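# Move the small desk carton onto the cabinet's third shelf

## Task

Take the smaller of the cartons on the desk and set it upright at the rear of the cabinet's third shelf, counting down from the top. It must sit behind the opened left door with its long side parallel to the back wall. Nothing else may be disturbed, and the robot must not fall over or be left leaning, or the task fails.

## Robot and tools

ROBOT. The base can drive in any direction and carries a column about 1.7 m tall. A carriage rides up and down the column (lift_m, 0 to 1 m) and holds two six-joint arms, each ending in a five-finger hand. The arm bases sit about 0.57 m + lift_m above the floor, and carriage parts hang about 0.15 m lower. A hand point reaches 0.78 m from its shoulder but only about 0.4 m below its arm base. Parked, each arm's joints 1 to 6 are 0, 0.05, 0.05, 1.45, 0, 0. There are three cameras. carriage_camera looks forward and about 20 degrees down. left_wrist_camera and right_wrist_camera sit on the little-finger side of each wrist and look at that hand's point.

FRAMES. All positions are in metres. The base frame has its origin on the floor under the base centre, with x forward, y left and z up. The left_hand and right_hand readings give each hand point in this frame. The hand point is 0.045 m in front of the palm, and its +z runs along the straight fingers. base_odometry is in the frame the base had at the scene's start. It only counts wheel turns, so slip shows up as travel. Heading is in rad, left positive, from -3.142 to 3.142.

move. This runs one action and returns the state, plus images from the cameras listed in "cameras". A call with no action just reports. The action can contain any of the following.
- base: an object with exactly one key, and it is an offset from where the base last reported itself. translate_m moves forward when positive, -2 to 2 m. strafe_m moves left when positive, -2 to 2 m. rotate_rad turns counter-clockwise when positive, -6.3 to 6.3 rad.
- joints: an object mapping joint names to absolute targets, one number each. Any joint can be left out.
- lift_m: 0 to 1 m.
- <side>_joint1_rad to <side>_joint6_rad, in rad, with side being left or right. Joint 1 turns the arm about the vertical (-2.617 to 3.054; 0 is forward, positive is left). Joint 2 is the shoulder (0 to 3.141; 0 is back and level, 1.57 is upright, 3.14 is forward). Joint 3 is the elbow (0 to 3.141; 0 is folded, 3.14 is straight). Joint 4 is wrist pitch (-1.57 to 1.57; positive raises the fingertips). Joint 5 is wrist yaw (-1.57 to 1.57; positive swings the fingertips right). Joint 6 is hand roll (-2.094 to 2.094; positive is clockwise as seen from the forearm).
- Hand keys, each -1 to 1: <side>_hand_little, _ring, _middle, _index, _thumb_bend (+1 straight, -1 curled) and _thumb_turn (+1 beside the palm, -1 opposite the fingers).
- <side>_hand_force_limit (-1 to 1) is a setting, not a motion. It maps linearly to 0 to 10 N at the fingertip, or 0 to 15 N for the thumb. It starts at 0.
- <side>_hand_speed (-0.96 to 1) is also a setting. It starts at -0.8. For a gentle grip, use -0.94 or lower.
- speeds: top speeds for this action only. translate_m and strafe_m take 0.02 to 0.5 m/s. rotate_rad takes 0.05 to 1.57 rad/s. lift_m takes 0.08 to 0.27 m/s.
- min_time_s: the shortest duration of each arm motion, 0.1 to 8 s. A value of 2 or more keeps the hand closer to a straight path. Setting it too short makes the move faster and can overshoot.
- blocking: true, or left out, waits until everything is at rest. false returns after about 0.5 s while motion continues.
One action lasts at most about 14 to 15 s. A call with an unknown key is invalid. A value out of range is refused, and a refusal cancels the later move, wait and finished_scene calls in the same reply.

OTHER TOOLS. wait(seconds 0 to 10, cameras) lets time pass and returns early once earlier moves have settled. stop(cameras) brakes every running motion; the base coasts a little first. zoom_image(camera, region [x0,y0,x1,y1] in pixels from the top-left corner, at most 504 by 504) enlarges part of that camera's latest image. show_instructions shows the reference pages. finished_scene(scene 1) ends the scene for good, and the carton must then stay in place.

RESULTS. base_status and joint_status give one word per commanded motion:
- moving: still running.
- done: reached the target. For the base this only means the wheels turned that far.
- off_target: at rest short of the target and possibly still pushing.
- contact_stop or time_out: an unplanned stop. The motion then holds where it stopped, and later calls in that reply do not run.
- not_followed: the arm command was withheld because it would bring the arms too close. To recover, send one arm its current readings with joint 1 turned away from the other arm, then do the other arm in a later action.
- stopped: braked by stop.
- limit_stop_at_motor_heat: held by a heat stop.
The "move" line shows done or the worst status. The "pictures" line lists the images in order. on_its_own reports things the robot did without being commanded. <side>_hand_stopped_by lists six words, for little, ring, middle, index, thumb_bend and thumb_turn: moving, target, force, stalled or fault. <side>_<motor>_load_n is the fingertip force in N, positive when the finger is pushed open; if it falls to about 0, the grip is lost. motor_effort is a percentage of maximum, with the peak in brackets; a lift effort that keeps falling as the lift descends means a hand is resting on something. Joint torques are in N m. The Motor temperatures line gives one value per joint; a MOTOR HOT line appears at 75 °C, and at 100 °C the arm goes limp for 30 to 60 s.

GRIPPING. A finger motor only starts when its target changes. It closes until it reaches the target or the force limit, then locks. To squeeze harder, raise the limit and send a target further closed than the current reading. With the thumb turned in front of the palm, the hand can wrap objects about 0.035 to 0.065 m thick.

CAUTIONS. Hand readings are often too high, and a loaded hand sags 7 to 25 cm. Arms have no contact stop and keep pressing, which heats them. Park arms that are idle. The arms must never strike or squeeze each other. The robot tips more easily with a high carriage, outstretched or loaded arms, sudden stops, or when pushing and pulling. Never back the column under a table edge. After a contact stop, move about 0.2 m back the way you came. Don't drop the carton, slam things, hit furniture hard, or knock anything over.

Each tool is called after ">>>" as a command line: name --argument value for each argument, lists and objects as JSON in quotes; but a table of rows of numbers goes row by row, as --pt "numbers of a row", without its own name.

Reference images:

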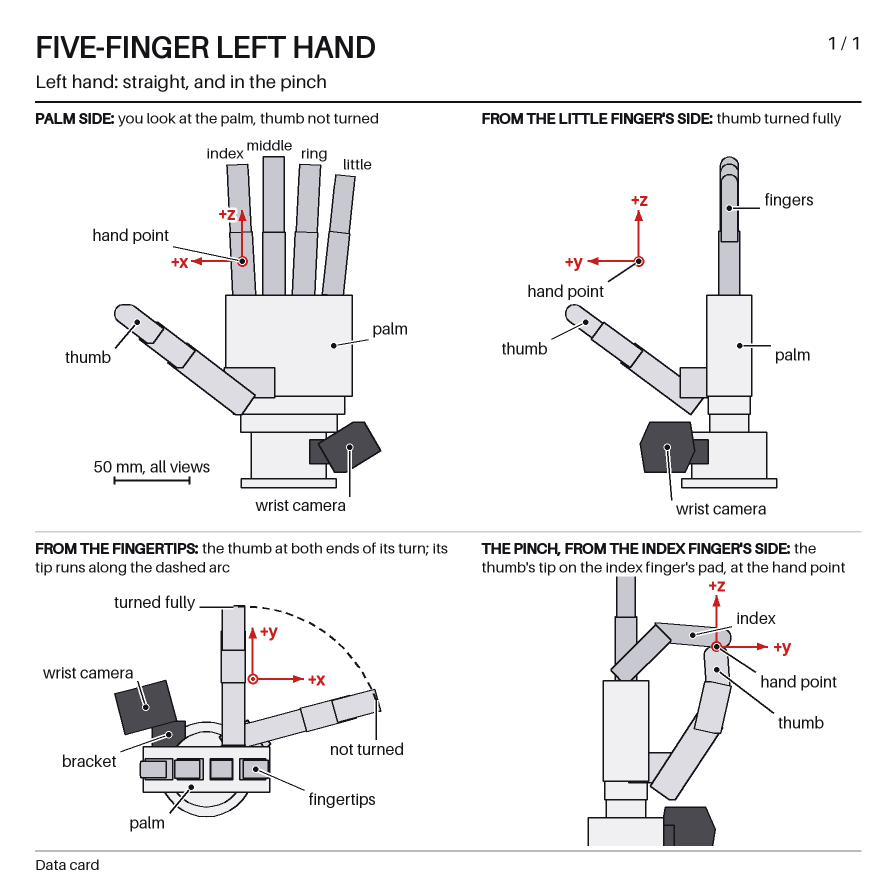

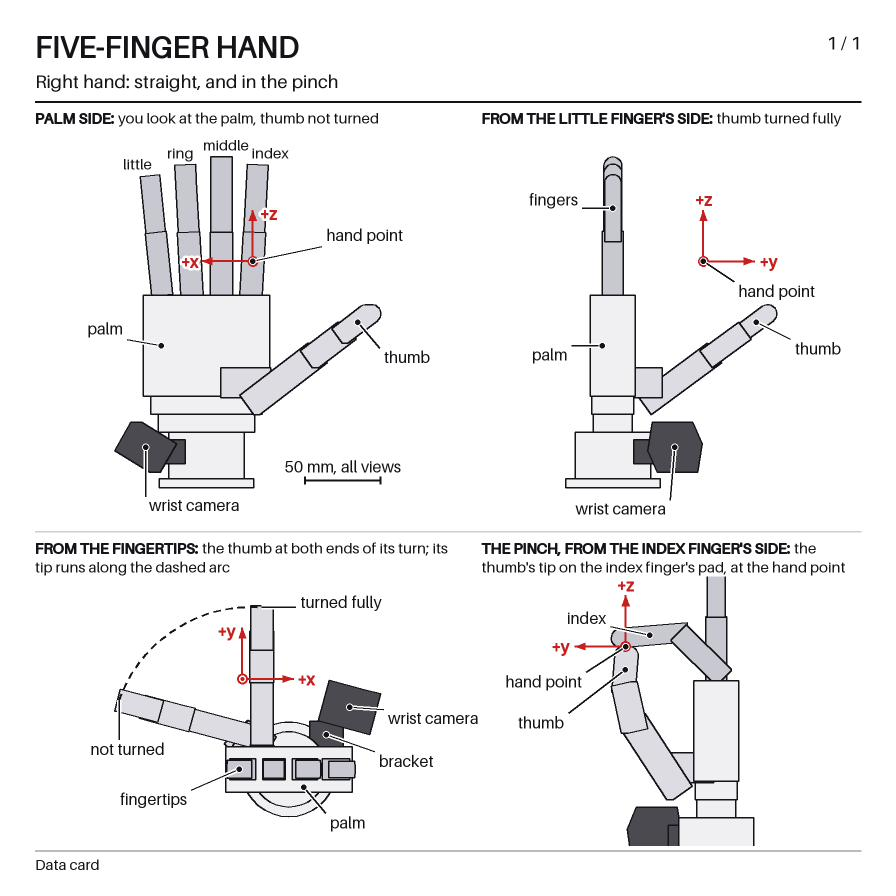

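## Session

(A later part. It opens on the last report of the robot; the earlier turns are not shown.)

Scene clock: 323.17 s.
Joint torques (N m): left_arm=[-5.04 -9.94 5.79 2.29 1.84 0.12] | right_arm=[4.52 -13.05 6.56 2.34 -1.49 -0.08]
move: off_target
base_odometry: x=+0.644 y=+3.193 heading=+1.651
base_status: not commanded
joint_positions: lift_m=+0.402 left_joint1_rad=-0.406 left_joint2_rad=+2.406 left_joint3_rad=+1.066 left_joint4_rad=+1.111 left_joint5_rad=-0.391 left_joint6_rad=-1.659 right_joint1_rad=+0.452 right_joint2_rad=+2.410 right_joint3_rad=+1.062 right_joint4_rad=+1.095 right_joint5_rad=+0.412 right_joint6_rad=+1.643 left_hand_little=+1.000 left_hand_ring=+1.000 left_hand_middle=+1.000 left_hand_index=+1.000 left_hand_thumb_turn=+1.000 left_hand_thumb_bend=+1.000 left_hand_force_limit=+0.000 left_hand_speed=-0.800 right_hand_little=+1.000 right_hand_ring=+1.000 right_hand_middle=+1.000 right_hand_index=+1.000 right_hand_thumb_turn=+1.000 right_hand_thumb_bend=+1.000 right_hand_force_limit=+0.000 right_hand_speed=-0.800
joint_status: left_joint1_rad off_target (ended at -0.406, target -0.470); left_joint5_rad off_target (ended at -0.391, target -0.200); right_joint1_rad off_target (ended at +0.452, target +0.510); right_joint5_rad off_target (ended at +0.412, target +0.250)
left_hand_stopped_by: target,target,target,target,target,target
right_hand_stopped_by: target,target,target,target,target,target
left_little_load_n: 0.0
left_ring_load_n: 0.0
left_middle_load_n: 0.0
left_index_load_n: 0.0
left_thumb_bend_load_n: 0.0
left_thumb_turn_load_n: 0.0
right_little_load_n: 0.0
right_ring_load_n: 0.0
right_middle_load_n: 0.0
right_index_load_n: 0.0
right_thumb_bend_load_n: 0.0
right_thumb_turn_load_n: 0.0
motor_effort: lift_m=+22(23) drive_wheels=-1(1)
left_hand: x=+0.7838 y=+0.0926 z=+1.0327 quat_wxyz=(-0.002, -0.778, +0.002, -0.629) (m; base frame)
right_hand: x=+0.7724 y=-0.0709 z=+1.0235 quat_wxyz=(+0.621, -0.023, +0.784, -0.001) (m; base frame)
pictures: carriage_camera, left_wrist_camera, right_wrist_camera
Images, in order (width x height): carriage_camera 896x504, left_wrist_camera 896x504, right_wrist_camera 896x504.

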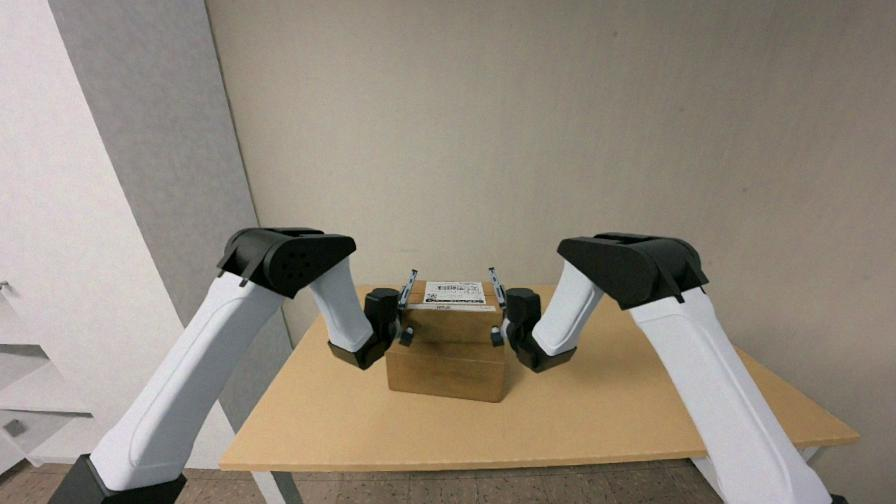

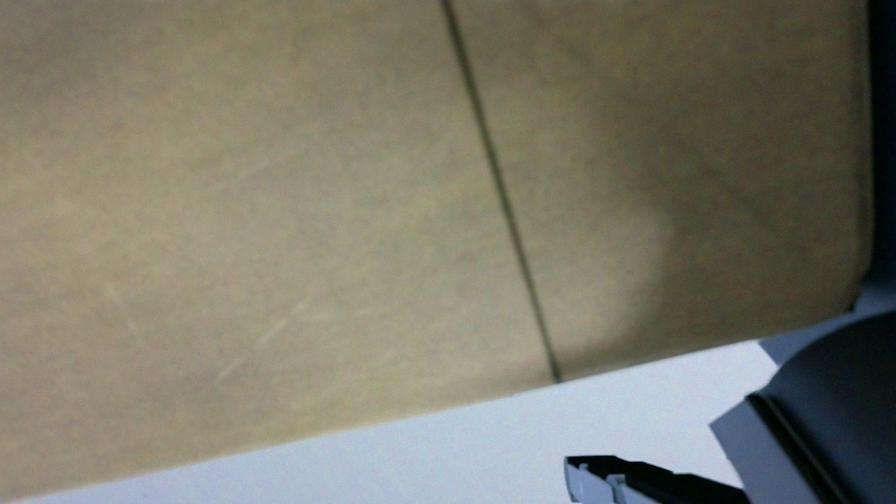

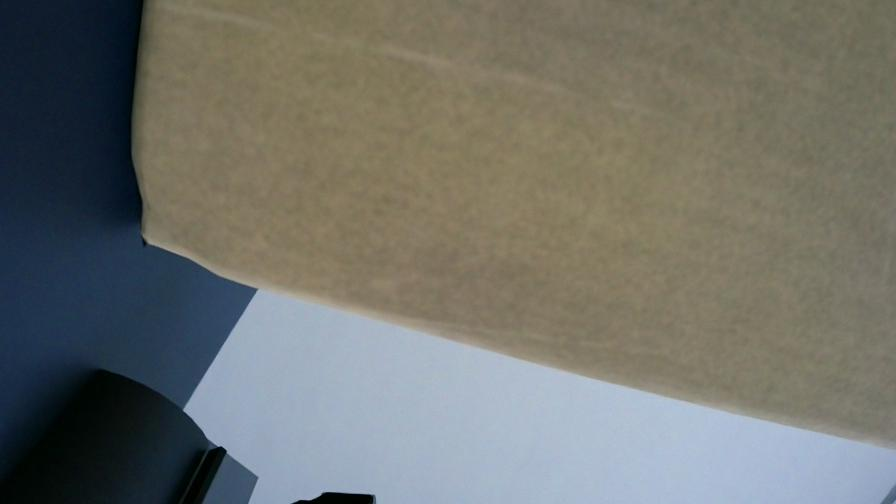

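>>> move --cameras '["all"]'

Scene clock: 339.33 s.
Joint torques (N m): left_arm=[-5.03 -9.94 5.71 2.25 1.84 0.12] | right_arm=[4.38 -12.97 6.45 2.34 -1.45 -0.06]
Motor temperatures (°C): left_arm=[25 41 31 43 26 22] | right_arm=[24 47 35 43 27 19]
base_odometry: x=+0.644 y=+3.193 heading=+1.651
base_status: not commanded
joint_positions: lift_m=+0.402 left_joint1_rad=-0.406 left_joint2_rad=+2.406 left_joint3_rad=+1.066 left_joint4_rad=+1.111 left_joint5_rad=-0.391 left_joint6_rad=-1.659 right_joint1_rad=+0.452 right_joint2_rad=+2.410 right_joint3_rad=+1.062 right_joint4_rad=+1.095 right_joint5_rad=+0.412 right_joint6_rad=+1.643 left_hand_little=+1.000 left_hand_ring=+1.000 left_hand_middle=+1.000 left_hand_index=+1.000 left_hand_thumb_turn=+1.000 left_hand_thumb_bend=+1.000 left_hand_force_limit=+0.000 left_hand_speed=-0.800 right_hand_little=+1.000 right_hand_ring=+1.000 right_hand_middle=+1.000 right_hand_index=+1.000 right_hand_thumb_turn=+1.000 right_hand_thumb_bend=+1.000 right_hand_force_limit=+0.000 right_hand_speed=-0.800
joint_status: left_joint1_rad off_target (ended at -0.406, target -0.470); left_joint5_rad off_target (ended at -0.391, target -0.200); right_joint1_rad off_target (ended at +0.452, target +0.510); right_joint5_rad off_target (ended at +0.412, target +0.250)
left_hand_stopped_by: target,target,target,target,target,target
right_hand_stopped_by: target,target,target,target,target,target
left_little_load_n: 0.0
left_ring_load_n: 0.0
left_middle_load_n: 0.0
left_index_load_n: 0.0
left_thumb_bend_load_n: 0.0
left_thumb_turn_load_n: 0.0
right_little_load_n: 0.0
right_ring_load_n: 0.0
right_middle_load_n: 0.0
right_index_load_n: 0.0
right_thumb_bend_load_n: 0.0
right_thumb_turn_load_n: 0.0
motor_effort: lift_m=+23(23) drive_wheels=-1(1)
left_hand: x=+0.7838 y=+0.0926 z=+1.0327 quat_wxyz=(-0.002, -0.778, +0.002, -0.629) (m; base frame)
right_hand: x=+0.7724 y=-0.0709 z=+1.0235 quat_wxyz=(+0.621, -0.023, +0.784, -0.001) (m; base frame)
pictures: carriage_camera, left_wrist_camera, right_wrist_camera
Images, in order (width x height): carriage_camera 896x504, left_wrist_camera 896x504, right_wrist_camera 896x504.

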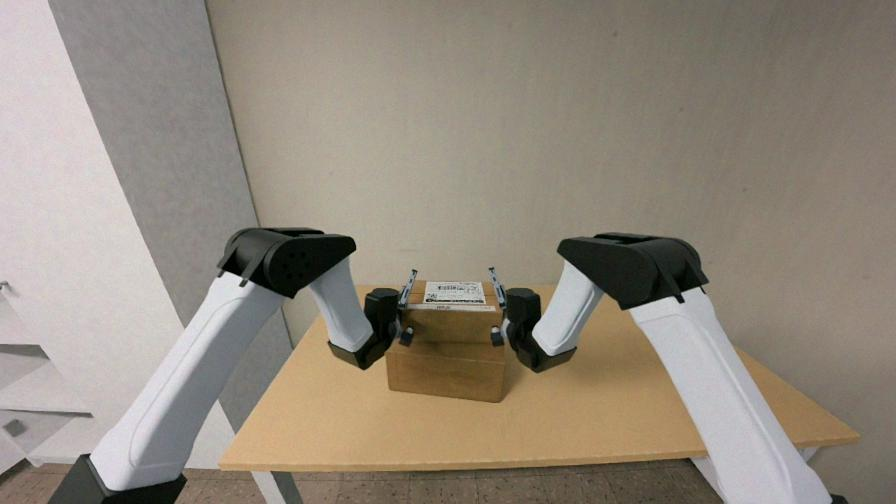

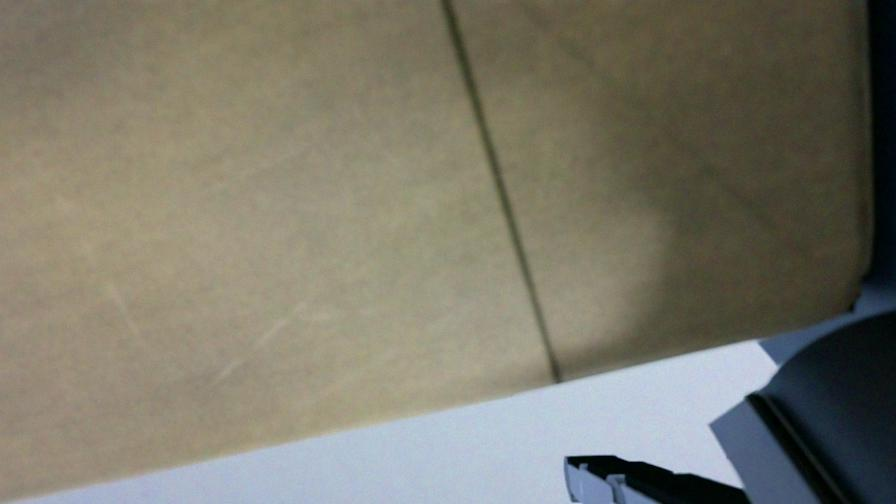

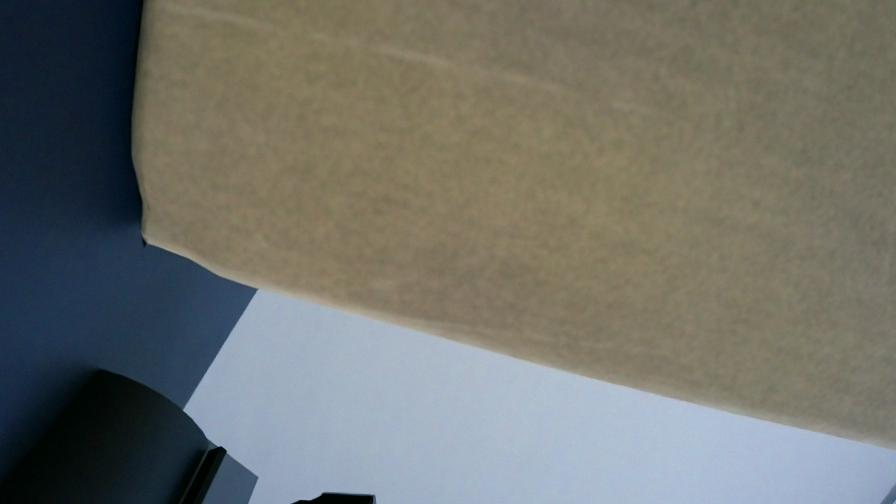

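>>> move --joints '{"left_joint5_rad": -0.05, "right_joint5_rad": 0.10}' --min_time_s 1.5 --cameras '[]'

>>> move --joints '{"left_joint1_rad": -0.52, "right_joint1_rad": 0.56}' --min_time_s 1.5 --cameras '["carriage_camera"]'

Scene clock: 348.40 s.
Joint torques (N m): left_arm=[-6.94 -9.95 5.89 2.23 2.56 0.11] | right_arm=[6.38 -13.09 6.41 2.36 -2.18 -0.16]
move: off_target
base_odometry: x=+0.644 y=+3.193 heading=+1.651
base_status: not commanded
joint_positions: lift_m=+0.402 left_joint1_rad=-0.383 left_joint2_rad=+2.406 left_joint3_rad=+1.066 left_joint4_rad=+1.116 left_joint5_rad=-0.307 left_joint6_rad=-1.659 right_joint1_rad=+0.431 right_joint2_rad=+2.410 right_joint3_rad=+1.062 right_joint4_rad=+1.098 right_joint5_rad=+0.333 right_joint6_rad=+1.650 left_hand_little=+1.000 left_hand_ring=+1.000 left_hand_middle=+1.000 left_hand_index=+1.000 left_hand_thumb_turn=+1.000 left_hand_thumb_bend=+1.000 left_hand_force_limit=+0.000 left_hand_speed=-0.800 right_hand_little=+1.000 right_hand_ring=+1.000 right_hand_middle=+1.000 right_hand_index=+1.000 right_hand_thumb_turn=+1.000 right_hand_thumb_bend=+1.000 right_hand_force_limit=+0.000 right_hand_speed=-0.800
joint_status: left_joint5_rad off_target (ended at -0.307, target -0.050); right_joint5_rad off_target (ended at +0.334, target +0.100)
left_hand_stopped_by: target,target,target,target,target,target
right_hand_stopped_by: target,target,target,target,target,target
left_little_load_n: 0.0
left_ring_load_n: 0.0
left_middle_load_n: 0.0
left_index_load_n: 0.0
left_thumb_bend_load_n: 0.0
left_thumb_turn_load_n: 0.0
right_little_load_n: 0.0
right_ring_load_n: 0.0
right_middle_load_n: 0.0
right_index_load_n: 0.0
right_thumb_bend_load_n: 0.0
right_thumb_turn_load_n: 0.0
motor_effort: lift_m=+22(24) drive_wheels=-1(1)
left_hand: x=+0.7835 y=+0.0896 z=+1.0338 quat_wxyz=(-0.027, -0.778, +0.019, -0.627) (m; base frame)
right_hand: x=+0.7723 y=-0.0682 z=+1.0244 quat_wxyz=(+0.618, -0.036, +0.785, +0.026) (m; base frame)
pictures: none
No camera images: "cameras" was empty.

Scene clock: 350.20 s.
Joint torques (N m): left_arm=[-10.81 -9.92 5.83 2.22 2.63 0.17] | right_arm=[10.28 -12.94 6.54 2.34 -2.24 -0.16]
move: off_target
base_odometry: x=+0.644 y=+3.193 heading=+1.651
base_status: not commanded
joint_positions: lift_m=+0.402 left_joint1_rad=-0.386 left_joint2_rad=+2.406 left_joint3_rad=+1.066 left_joint4_rad=+1.116 left_joint5_rad=-0.312 left_joint6_rad=-1.661 right_joint1_rad=+0.434 right_joint2_rad=+2.410 right_joint3_rad=+1.062 right_joint4_rad=+1.098 right_joint5_rad=+0.341 right_joint6_rad=+1.650 left_hand_little=+1.000 left_hand_ring=+1.000 left_hand_middle=+1.000 left_hand_index=+1.000 left_hand_thumb_turn=+1.000 left_hand_thumb_bend=+1.000 left_hand_force_limit=+0.000 left_hand_speed=-0.800 right_hand_little=+1.000 right_hand_ring=+1.000 right_hand_middle=+1.000 right_hand_index=+1.000 right_hand_thumb_turn=+1.000 right_hand_thumb_bend=+1.000 right_hand_force_limit=+0.000 right_hand_speed=-0.800
joint_status: left_joint1_rad off_target (ended at -0.386, target -0.520); right_joint1_rad off_target (ended at +0.434, target +0.560)
left_hand_stopped_by: target,target,target,target,target,target
right_hand_stopped_by: target,target,target,target,target,target
left_little_load_n: 0.0
left_ring_load_n: 0.0
left_middle_load_n: 0.0
left_index_load_n: 0.0
left_thumb_bend_load_n: 0.0
left_thumb_turn_load_n: 0.0
right_little_load_n: 0.0
right_ring_load_n: 0.0
right_middle_load_n: 0.0
right_index_load_n: 0.0
right_thumb_bend_load_n: 0.0
right_thumb_turn_load_n: 0.0
motor_effort: lift_m=+22(24) drive_wheels=-1(1)
left_hand: x=+0.7831 y=+0.0887 z=+1.0339 quat_wxyz=(-0.027, -0.778, +0.018, -0.627) (m; base frame)
right_hand: x=+0.7720 y=-0.0677 z=+1.0245 quat_wxyz=(+0.619, -0.035, +0.784, +0.024) (m; base frame)
pictures: carriage_camera
Images, in order (width x height): carriage_camera 896x504.

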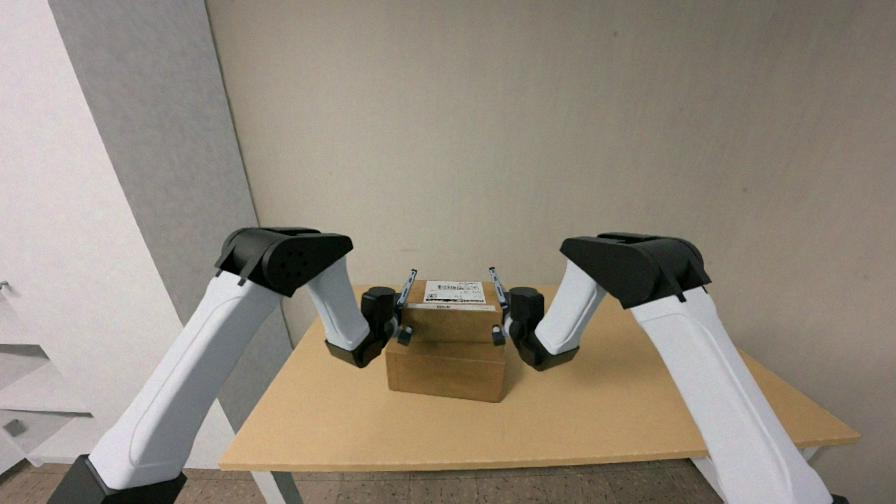

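>>> move --joints '{"lift_m": 0.45}' --speeds '{"lift_m": 0.08}' --cameras '["all"]'

>>> zoom_image --camera "carriage_camera" --region '[360, 240, 560, 420]'

Scene clock: 354.70 s.
Joint torques (N m): left_arm=[-10.07 -9.95 5.9 3.23 2.61 0.15] | right_arm=[10.09 -12.96 6.35 3.21 -2.22 -0.13]
move: done
base_odometry: x=+0.644 y=+3.193 heading=+1.651
base_status: not commanded
joint_positions: lift_m=+0.450 left_joint1_rad=-0.393 left_joint2_rad=+2.406 left_joint3_rad=+1.066 left_joint4_rad=+1.017 left_joint5_rad=-0.312 left_joint6_rad=-1.662 right_joint1_rad=+0.436 right_joint2_rad=+2.410 right_joint3_rad=+1.062 right_joint4_rad=+1.015 right_joint5_rad=+0.342 right_joint6_rad=+1.650 left_hand_little=+1.000 left_hand_ring=+1.000 left_hand_middle=+1.000 left_hand_index=+1.000 left_hand_thumb_turn=+1.000 left_hand_thumb_bend=+1.000 left_hand_force_limit=+0.000 left_hand_speed=-0.800 right_hand_little=+1.000 right_hand_ring=+1.000 right_hand_middle=+1.000 right_hand_index=+1.000 right_hand_thumb_turn=+1.000 right_hand_thumb_bend=+1.000 right_hand_force_limit=+0.000 right_hand_speed=-0.800
joint_status: all done
left_hand_stopped_by: target,target,target,target,target,target
right_hand_stopped_by: target,target,target,target,target,target
left_little_load_n: 0.0
left_ring_load_n: 0.0
left_middle_load_n: 0.0
left_index_load_n: 0.0
left_thumb_bend_load_n: 0.0
left_thumb_turn_load_n: 0.0
right_little_load_n: 0.0
right_ring_load_n: 0.0
right_middle_load_n: 0.0
right_index_load_n: 0.0
right_thumb_bend_load_n: 0.0
right_thumb_turn_load_n: 0.0
motor_effort: lift_m=+24(29) drive_wheels=-1(1)
left_hand: x=+0.7779 y=+0.0861 z=+1.0547 quat_wxyz=(-0.016, -0.806, +0.031, -0.591) (m; base frame)
right_hand: x=+0.7683 y=-0.0686 z=+1.0496 quat_wxyz=(+0.588, -0.045, +0.807, +0.012) (m; base frame)
pictures: carriage_camera, left_wrist_camera, right_wrist_camera
Images, in order (width x height): carriage_camera 896x504, left_wrist_camera 896x504, right_wrist_camera 896x504.

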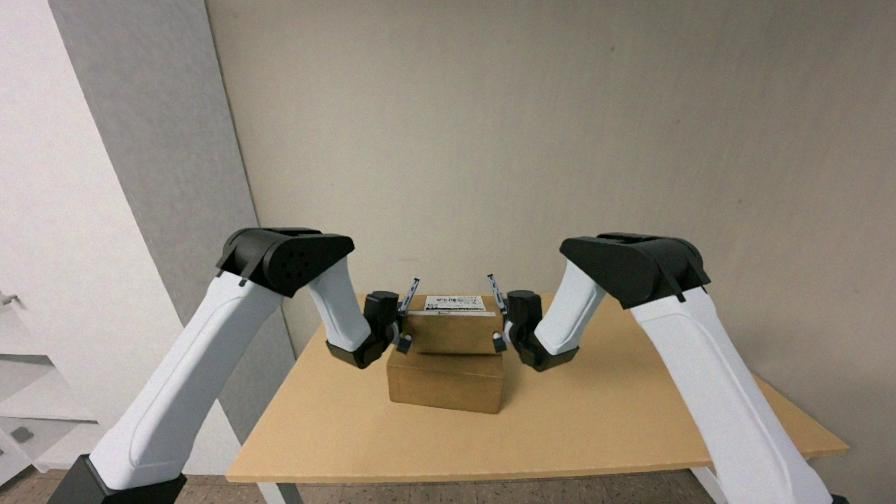

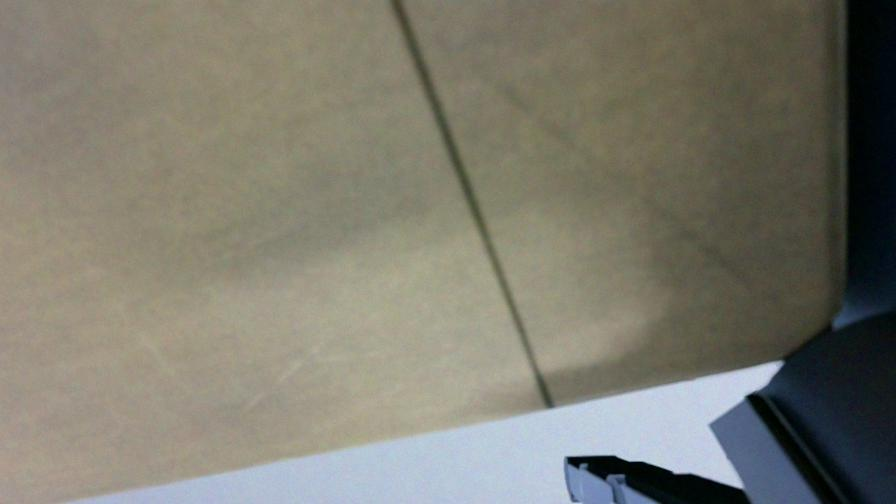

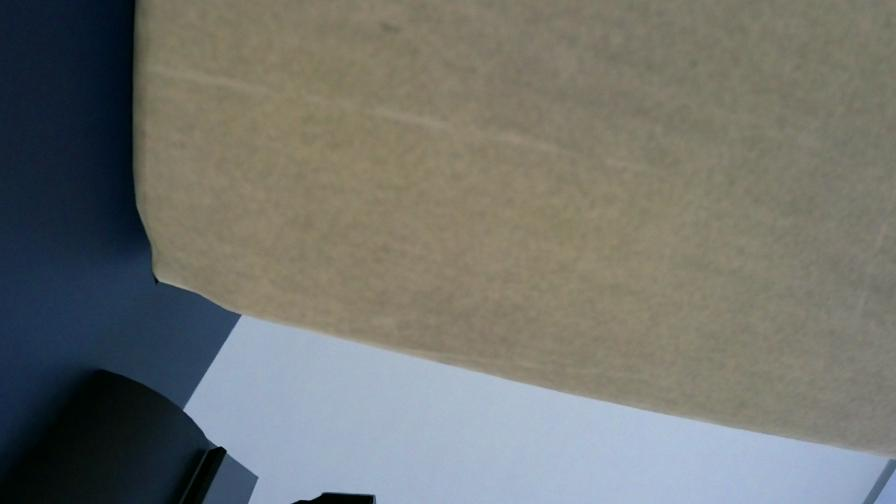

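Scaled by 2.520 from the camera's 896x504 image, which has a finer 1280x720 frame.

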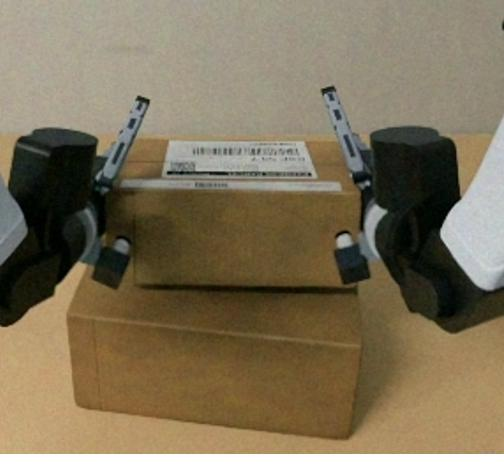

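>>> move --joints '{"lift_m": 0.48, "left_joint4_rad": 1.2, "right_joint4_rad": 1.2}' --speeds '{"lift_m": 0.08}' --min_time_s 1.0 --cameras '["all"]'

>>> zoom_image --camera "carriage_camera" --region '[360, 240, 560, 420]'

Scene clock: 361.60 s.
Joint torques (N m): left_arm=[-10.04 -10.37 6.31 3.43 2.71 0.16] | right_arm=[9.81 -13.5 6.53 3.36 -2.39 -0.14]
move: off_target
base_odometry: x=+0.644 y=+3.193 heading=+1.651
base_status: not commanded
joint_positions: lift_m=+0.480 left_joint1_rad=-0.395 left_joint2_rad=+2.409 left_joint3_rad=+1.060 left_joint4_rad=+1.090 left_joint5_rad=-0.319 left_joint6_rad=-1.664 right_joint1_rad=+0.438 right_joint2_rad=+2.414 right_joint3_rad=+1.062 right_joint4_rad=+1.089 right_joint5_rad=+0.356 right_joint6_rad=+1.650 left_hand_little=+1.000 left_hand_ring=+1.000 left_hand_middle=+1.000 left_hand_index=+1.000 left_hand_thumb_turn=+1.000 left_hand_thumb_bend=+1.000 left_hand_force_limit=+0.000 left_hand_speed=-0.800 right_hand_little=+1.000 right_hand_ring=+1.000 right_hand_middle=+1.000 right_hand_index=+1.000 right_hand_thumb_turn=+1.000 right_hand_thumb_bend=+1.000 right_hand_force_limit=+0.000 right_hand_speed=-0.800
joint_status: left_joint4_rad off_target (ended at +1.090, target +1.200); right_joint4_rad off_target (ended at +1.089, target +1.200); the others done
left_hand_stopped_by: target,target,target,target,target,target
right_hand_stopped_by: target,target,target,target,target,target
left_little_load_n: 0.0
left_ring_load_n: 0.0
left_middle_load_n: 0.0
left_index_load_n: 0.0
left_thumb_bend_load_n: 0.0
left_thumb_turn_load_n: 0.0
right_little_load_n: 0.0
right_ring_load_n: 0.0
right_middle_load_n: 0.0
right_index_load_n: 0.0
right_thumb_bend_load_n: 0.0
right_thumb_turn_load_n: 0.0
motor_effort: lift_m=+23(35) drive_wheels=-1(3)
left_hand: x=+0.7794 y=+0.0862 z=+1.1006 quat_wxyz=(-0.023, -0.788, +0.022, -0.615) (m; base frame)
right_hand: x=+0.7716 y=-0.0690 z=+1.0973 quat_wxyz=(+0.615, -0.033, +0.788, +0.017) (m; base frame)
pictures: carriage_camera, left_wrist_camera, right_wrist_camera
Images, in order (width x height): carriage_camera 896x504, left_wrist_camera 896x504, right_wrist_camera 896x504.

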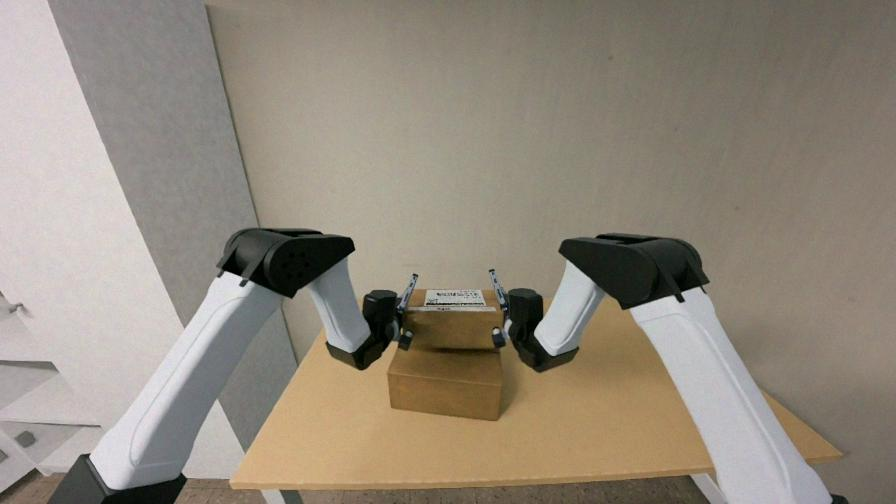

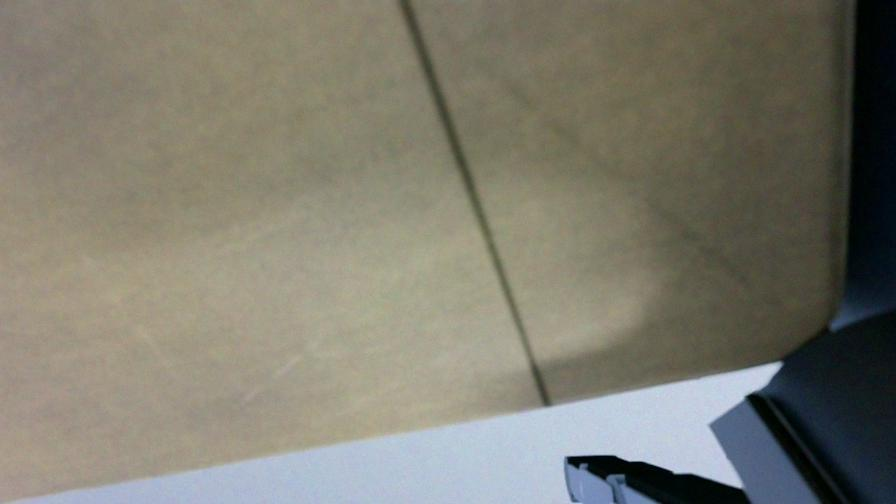

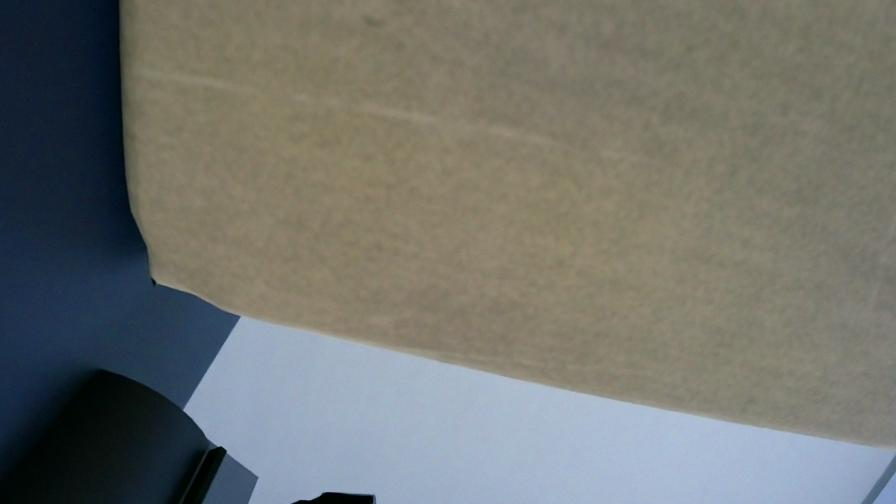

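Scaled by 2.520 from the camera's 896x504 image, which has a finer 1280x720 frame.

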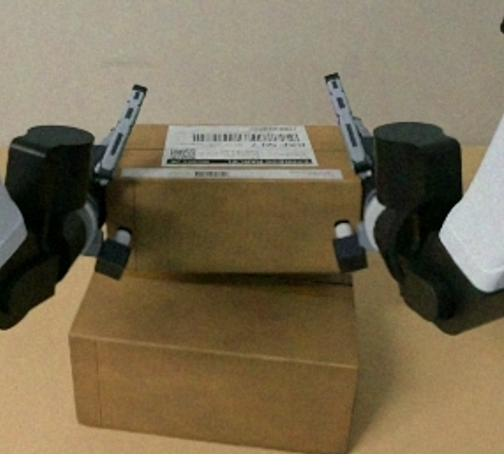

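>>> move --joints '{"lift_m": 0.52}' --speeds '{"lift_m": 0.08}' --cameras '["carriage_camera", "left_wrist_camera"]'

>>> zoom_image --camera "carriage_camera" --region '[360, 240, 560, 420]'

Scene clock: 365.97 s.
Joint torques (N m): left_arm=[-10.11 -10.56 6.16 3.28 2.7 0.16] | right_arm=[9.99 -13.61 6.32 3.26 -2.39 -0.15]
move: done
base_odometry: x=+0.644 y=+3.193 heading=+1.651
base_status: not commanded
joint_positions: lift_m=+0.520 left_joint1_rad=-0.395 left_joint2_rad=+2.412 left_joint3_rad=+1.060 left_joint4_rad=+1.105 left_joint5_rad=-0.320 left_joint6_rad=-1.664 right_joint1_rad=+0.438 right_joint2_rad=+2.417 right_joint3_rad=+1.062 right_joint4_rad=+1.102 right_joint5_rad=+0.357 right_joint6_rad=+1.650 left_hand_little=+1.000 left_hand_ring=+1.000 left_hand_middle=+1.000 left_hand_index=+1.000 left_hand_thumb_turn=+1.000 left_hand_thumb_bend=+1.000 left_hand_force_limit=+0.000 left_hand_speed=-0.800 right_hand_little=+1.000 right_hand_ring=+1.000 right_hand_middle=+1.000 right_hand_index=+1.000 right_hand_thumb_turn=+1.000 right_hand_thumb_bend=+1.000 right_hand_force_limit=+0.000 right_hand_speed=-0.800
joint_status: all done
left_hand_stopped_by: target,target,target,target,target,target
right_hand_stopped_by: target,target,target,target,target,target
left_little_load_n: 0.0
left_ring_load_n: 0.0
left_middle_load_n: 0.0
left_index_load_n: 0.0
left_thumb_bend_load_n: 0.0
left_thumb_turn_load_n: 0.0
right_little_load_n: 0.0
right_ring_load_n: 0.0
right_middle_load_n: 0.0
right_index_load_n: 0.0
right_thumb_bend_load_n: 0.0
right_thumb_turn_load_n: 0.0
motor_effort: lift_m=+24(33) drive_wheels=-1(3)
left_hand: x=+0.7798 y=+0.0864 z=+1.1431 quat_wxyz=(-0.025, -0.785, +0.020, -0.619) (m; base frame)
right_hand: x=+0.7720 y=-0.0692 z=+1.1392 quat_wxyz=(+0.618, -0.032, +0.785, +0.018) (m; base frame)
pictures: carriage_camera, left_wrist_camera
Images, in order (width x height): carriage_camera 896x504, left_wrist_camera 896x504.

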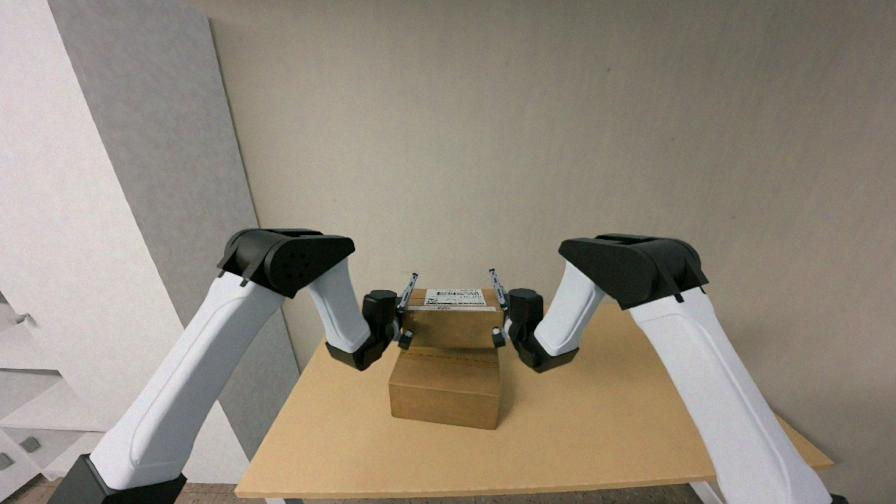

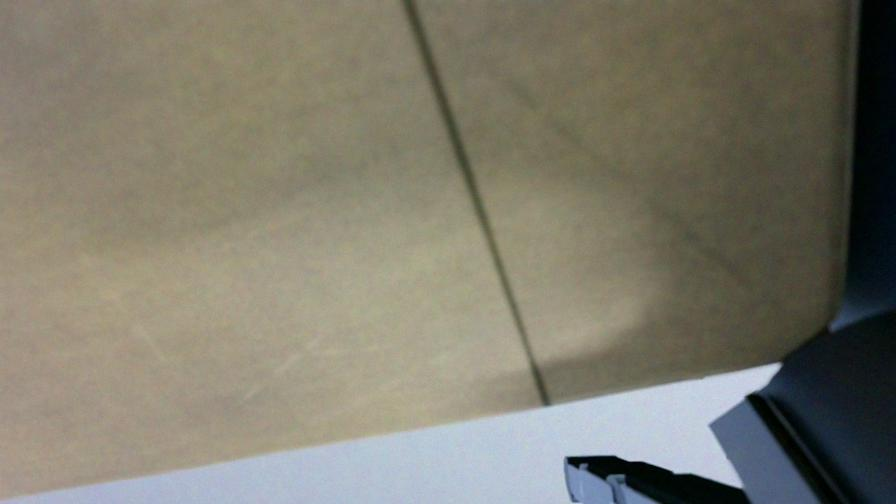

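Scaled by 2.520 from the camera's 896x504 image, which has a finer 1280x720 frame.

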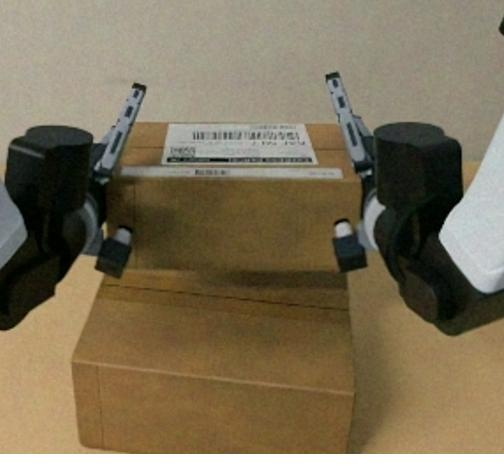

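>>> move --base '{"translate_m": -0.7}' --speeds '{"translate_m": 0.2}' --cameras '["carriage_camera"]'

Scene clock: 380.50 s.
Joint torques (N m): left_arm=[-9.95 -10.54 6.13 3.26 2.73 0.18] | right_arm=[9.81 -13.78 6.45 3.28 -2.4 -0.11]
Motor temperatures (°C): left_arm=[29 41 32 50 31 22] | right_arm=[29 50 35 49 33 18]
move: done
base_odometry: x=+0.700 y=+2.495 heading=+1.651
base_status: done
joint_positions: lift_m=+0.520 left_joint1_rad=-0.395 left_joint2_rad=+2.412 left_joint3_rad=+1.060 left_joint4_rad=+1.105 left_joint5_rad=-0.320 left_joint6_rad=-1.664 right_joint1_rad=+0.438 right_joint2_rad=+2.417 right_joint3_rad=+1.062 right_joint4_rad=+1.102 right_joint5_rad=+0.357 right_joint6_rad=+1.650 left_hand_little=+1.000 left_hand_ring=+1.000 left_hand_middle=+1.000 left_hand_index=+1.000 left_hand_thumb_turn=+1.000 left_hand_thumb_bend=+1.000 left_hand_force_limit=+0.000 left_hand_speed=-0.800 right_hand_little=+1.000 right_hand_ring=+1.000 right_hand_middle=+1.000 right_hand_index=+1.000 right_hand_thumb_turn=+1.000 right_hand_thumb_bend=+1.000 right_hand_force_limit=+0.000 right_hand_speed=-0.800
joint_status: not commanded
left_hand_stopped_by: target,target,target,target,target,target
right_hand_stopped_by: target,target,target,target,target,target
left_little_load_n: 0.0
left_ring_load_n: 0.0
left_middle_load_n: 0.0
left_index_load_n: 0.0
left_thumb_bend_load_n: 0.0
left_thumb_turn_load_n: 0.0
right_little_load_n: 0.0
right_ring_load_n: 0.0
right_middle_load_n: 0.0
right_index_load_n: 0.0
right_thumb_bend_load_n: 0.0
right_thumb_turn_load_n: 0.0
motor_effort: lift_m=+23(25) drive_wheels=-2(10)
left_hand: x=+0.7798 y=+0.0864 z=+1.1431 quat_wxyz=(-0.025, -0.785, +0.020, -0.619) (m; base frame)
right_hand: x=+0.7720 y=-0.0692 z=+1.1392 quat_wxyz=(+0.618, -0.032, +0.785, +0.018) (m; base frame)
pictures: carriage_camera
Images, in order (width x height): carriage_camera 896x504.

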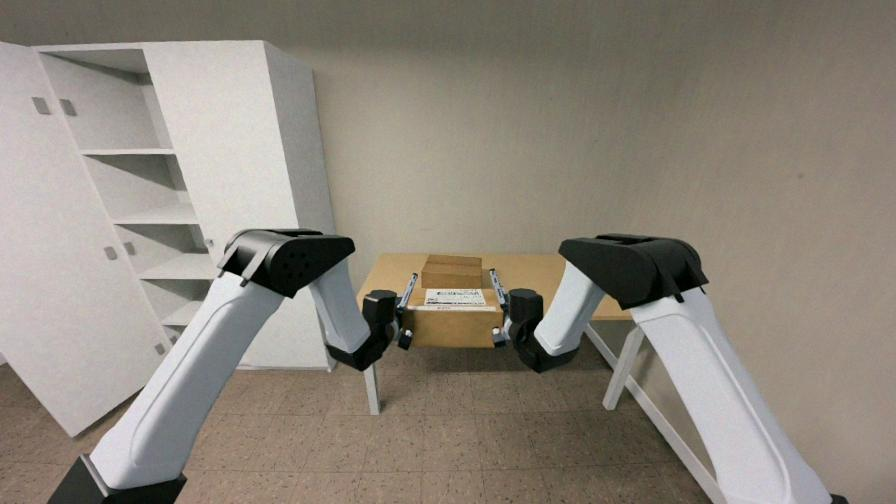

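>>> move --base '{"rotate_rad": 0.04}' --speeds '{"rotate_rad": 0.2}' --cameras '[]'

>>> move --base '{"strafe_m": 1.3}' --speeds '{"strafe_m": 0.25}' --cameras '["carriage_camera"]'

Scene clock: 443.13 s.
Joint torques (N m): left_arm=[-10.06 -10.44 6.16 3.32 2.7 0.16] | right_arm=[10.11 -13.83 6.46 3.26 -2.39 -0.12]
Motor temperatures (°C): left_arm=[32 42 32 57 36 22] | right_arm=[32 53 36 56 40 18]
move: done
base_odometry: x=+0.700 y=+2.495 heading=+1.691
base_status: done
joint_positions: lift_m=+0.520 left_joint1_rad=-0.395 left_joint2_rad=+2.412 left_joint3_rad=+1.060 left_joint4_rad=+1.105 left_joint5_rad=-0.320 left_joint6_rad=-1.664 right_joint1_rad=+0.438 right_joint2_rad=+2.417 right_joint3_rad=+1.062 right_joint4_rad=+1.102 right_joint5_rad=+0.358 right_joint6_rad=+1.650 left_hand_little=+1.000 left_hand_ring=+1.000 left_hand_middle=+1.000 left_hand_index=+1.000 left_hand_thumb_turn=+1.000 left_hand_thumb_bend=+1.000 left_hand_force_limit=+0.000 left_hand_speed=-0.800 right_hand_little=+1.000 right_hand_ring=+1.000 right_hand_middle=+1.000 right_hand_index=+1.000 right_hand_thumb_turn=+1.000 right_hand_thumb_bend=+1.000 right_hand_force_limit=+0.000 right_hand_speed=-0.800
joint_status: not commanded
left_hand_stopped_by: target,target,target,target,target,target
right_hand_stopped_by: target,target,target,target,target,target
left_little_load_n: 0.0
left_ring_load_n: 0.0
left_middle_load_n: 0.0
left_index_load_n: 0.0
left_thumb_bend_load_n: 0.0
left_thumb_turn_load_n: 0.0
right_little_load_n: 0.5
right_ring_load_n: 0.0
right_middle_load_n: 0.0
right_index_load_n: 0.5
right_thumb_bend_load_n: -0.5
right_thumb_turn_load_n: 0.0
motor_effort: lift_m=+22(24) drive_wheels=-6(7)
left_hand: x=+0.7797 y=+0.0863 z=+1.1431 quat_wxyz=(-0.025, -0.785, +0.020, -0.619) (m; base frame)
right_hand: x=+0.7720 y=-0.0694 z=+1.1392 quat_wxyz=(+0.618, -0.031, +0.785, +0.018) (m; base frame)
pictures: none
No camera images: "cameras" was empty.

Scene clock: 449.73 s.
Joint torques (N m): left_arm=[-10.07 -10.48 6.2 3.28 2.69 0.14] | right_arm=[9.88 -13.72 6.5 3.31 -2.42 -0.14]
Motor temperatures (°C): left_arm=[32 42 32 57 36 22] | right_arm=[32 54 36 57 40 18]
move: done
base_odometry: x=-0.590 y=+2.339 heading=+1.691
base_status: done
joint_positions: lift_m=+0.520 left_joint1_rad=-0.395 left_joint2_rad=+2.412 left_joint3_rad=+1.060 left_joint4_rad=+1.105 left_joint5_rad=-0.320 left_joint6_rad=-1.664 right_joint1_rad=+0.438 right_joint2_rad=+2.417 right_joint3_rad=+1.062 right_joint4_rad=+1.102 right_joint5_rad=+0.359 right_joint6_rad=+1.650 left_hand_little=+1.000 left_hand_ring=+1.000 left_hand_middle=+1.000 left_hand_index=+1.000 left_hand_thumb_turn=+1.000 left_hand_thumb_bend=+1.000 left_hand_force_limit=+0.000 left_hand_speed=-0.800 right_hand_little=+1.000 right_hand_ring=+1.000 right_hand_middle=+1.000 right_hand_index=+1.000 right_hand_thumb_turn=+1.000 right_hand_thumb_bend=+1.000 right_hand_force_limit=+0.000 right_hand_speed=-0.800
joint_status: not commanded
left_hand_stopped_by: target,target,target,target,target,target
right_hand_stopped_by: target,target,target,target,target,target
left_little_load_n: 0.0
left_ring_load_n: 0.0
left_middle_load_n: 0.0
left_index_load_n: 0.0
left_thumb_bend_load_n: 0.0
left_thumb_turn_load_n: 0.0
right_little_load_n: 0.0
right_ring_load_n: 0.0
right_middle_load_n: 0.0
right_index_load_n: 0.0
right_thumb_bend_load_n: -0.5
right_thumb_turn_load_n: 0.0
motor_effort: lift_m=+24(26) drive_wheels=-4(7)
left_hand: x=+0.7796 y=+0.0861 z=+1.1431 quat_wxyz=(-0.025, -0.785, +0.020, -0.619) (m; base frame)
right_hand: x=+0.7721 y=-0.0695 z=+1.1392 quat_wxyz=(+0.618, -0.031, +0.785, +0.017) (m; base frame)
pictures: carriage_camera
Images, in order (width x height): carriage_camera 896x504.

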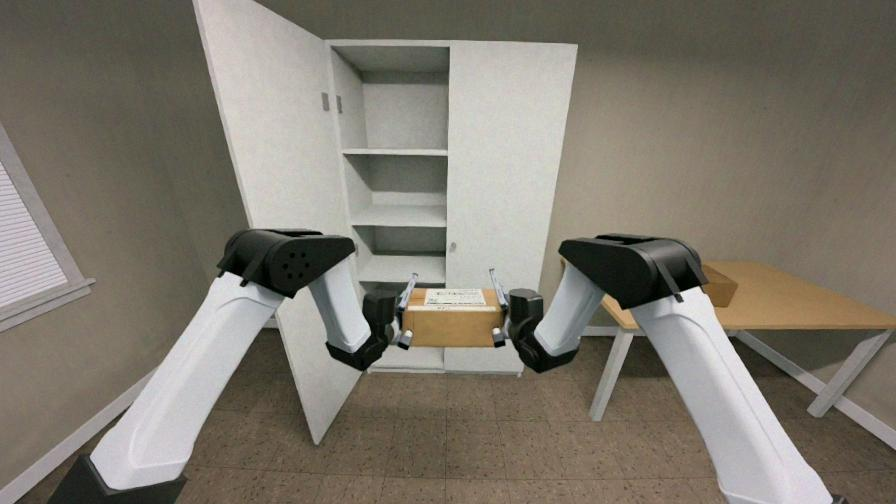

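>>> move --base '{"strafe_m": 0.31}' --joints '{"lift_m": 0.32}' --speeds '{"strafe_m": 0.2, "lift_m": 0.1}' --cameras '["carriage_camera"]'

>>> zoom_image --camera "carriage_camera" --region '[250, 0, 650, 400]'

Scene clock: 477.90 s.
Joint torques (N m): left_arm=[-9.95 -10.47 6.27 3.36 2.73 0.16] | right_arm=[9.73 -13.93 6.35 3.28 -2.43 -0.15]
Motor temperatures (°C): left_arm=[33 42 32 59 38 22] | right_arm=[33 54 36 59 43 18]
move: done
base_odometry: x=-0.898 y=+2.302 heading=+1.691
base_status: done
joint_positions: lift_m=+0.320 left_joint1_rad=-0.395 left_joint2_rad=+2.414 left_joint3_rad=+1.060 left_joint4_rad=+1.100 left_joint5_rad=-0.322 left_joint6_rad=-1.664 right_joint1_rad=+0.438 right_joint2_rad=+2.418 right_joint3_rad=+1.062 right_joint4_rad=+1.098 right_joint5_rad=+0.358 right_joint6_rad=+1.650 left_hand_little=+1.000 left_hand_ring=+1.000 left_hand_middle=+1.000 left_hand_index=+1.000 left_hand_thumb_turn=+1.000 left_hand_thumb_bend=+1.000 left_hand_force_limit=+0.000 left_hand_speed=-0.800 right_hand_little=+1.000 right_hand_ring=+1.000 right_hand_middle=+1.000 right_hand_index=+1.000 right_hand_thumb_turn=+1.000 right_hand_thumb_bend=+1.000 right_hand_force_limit=+0.000 right_hand_speed=-0.800
joint_status: all done
left_hand_stopped_by: target,target,target,target,target,target
right_hand_stopped_by: target,target,target,target,target,target
left_little_load_n: 0.0
left_ring_load_n: 0.0
left_middle_load_n: -0.5
left_index_load_n: 0.0
left_thumb_bend_load_n: -0.5
left_thumb_turn_load_n: 0.0
right_little_load_n: 0.0
right_ring_load_n: 0.0
right_middle_load_n: 0.0
right_index_load_n: 0.0
right_thumb_bend_load_n: 0.0
right_thumb_turn_load_n: 0.0
motor_effort: lift_m=+25(29) drive_wheels=-4(6)
left_hand: x=+0.7795 y=+0.0865 z=+0.9409 quat_wxyz=(-0.023, -0.786, +0.020, -0.617) (m; base frame)
right_hand: x=+0.7718 y=-0.0695 z=+0.9373 quat_wxyz=(+0.616, -0.032, +0.787, +0.017) (m; base frame)
pictures: carriage_camera
Images, in order (width x height): carriage_camera 896x504.

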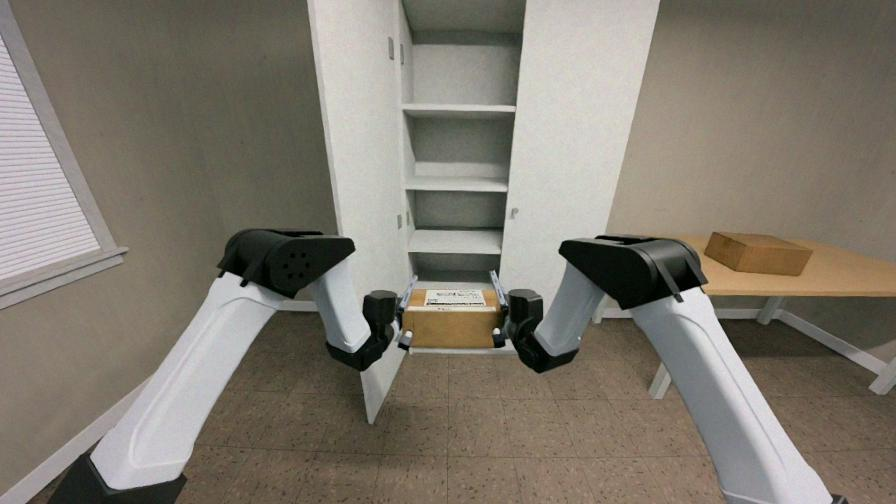

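Scaled by 1.260 from the camera's 896x504 image, which has a finer 1280x720 frame.

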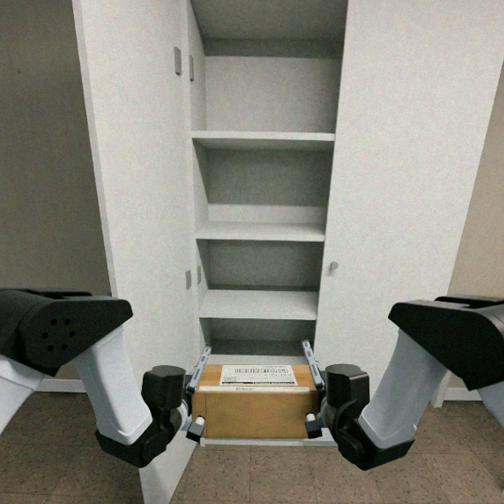

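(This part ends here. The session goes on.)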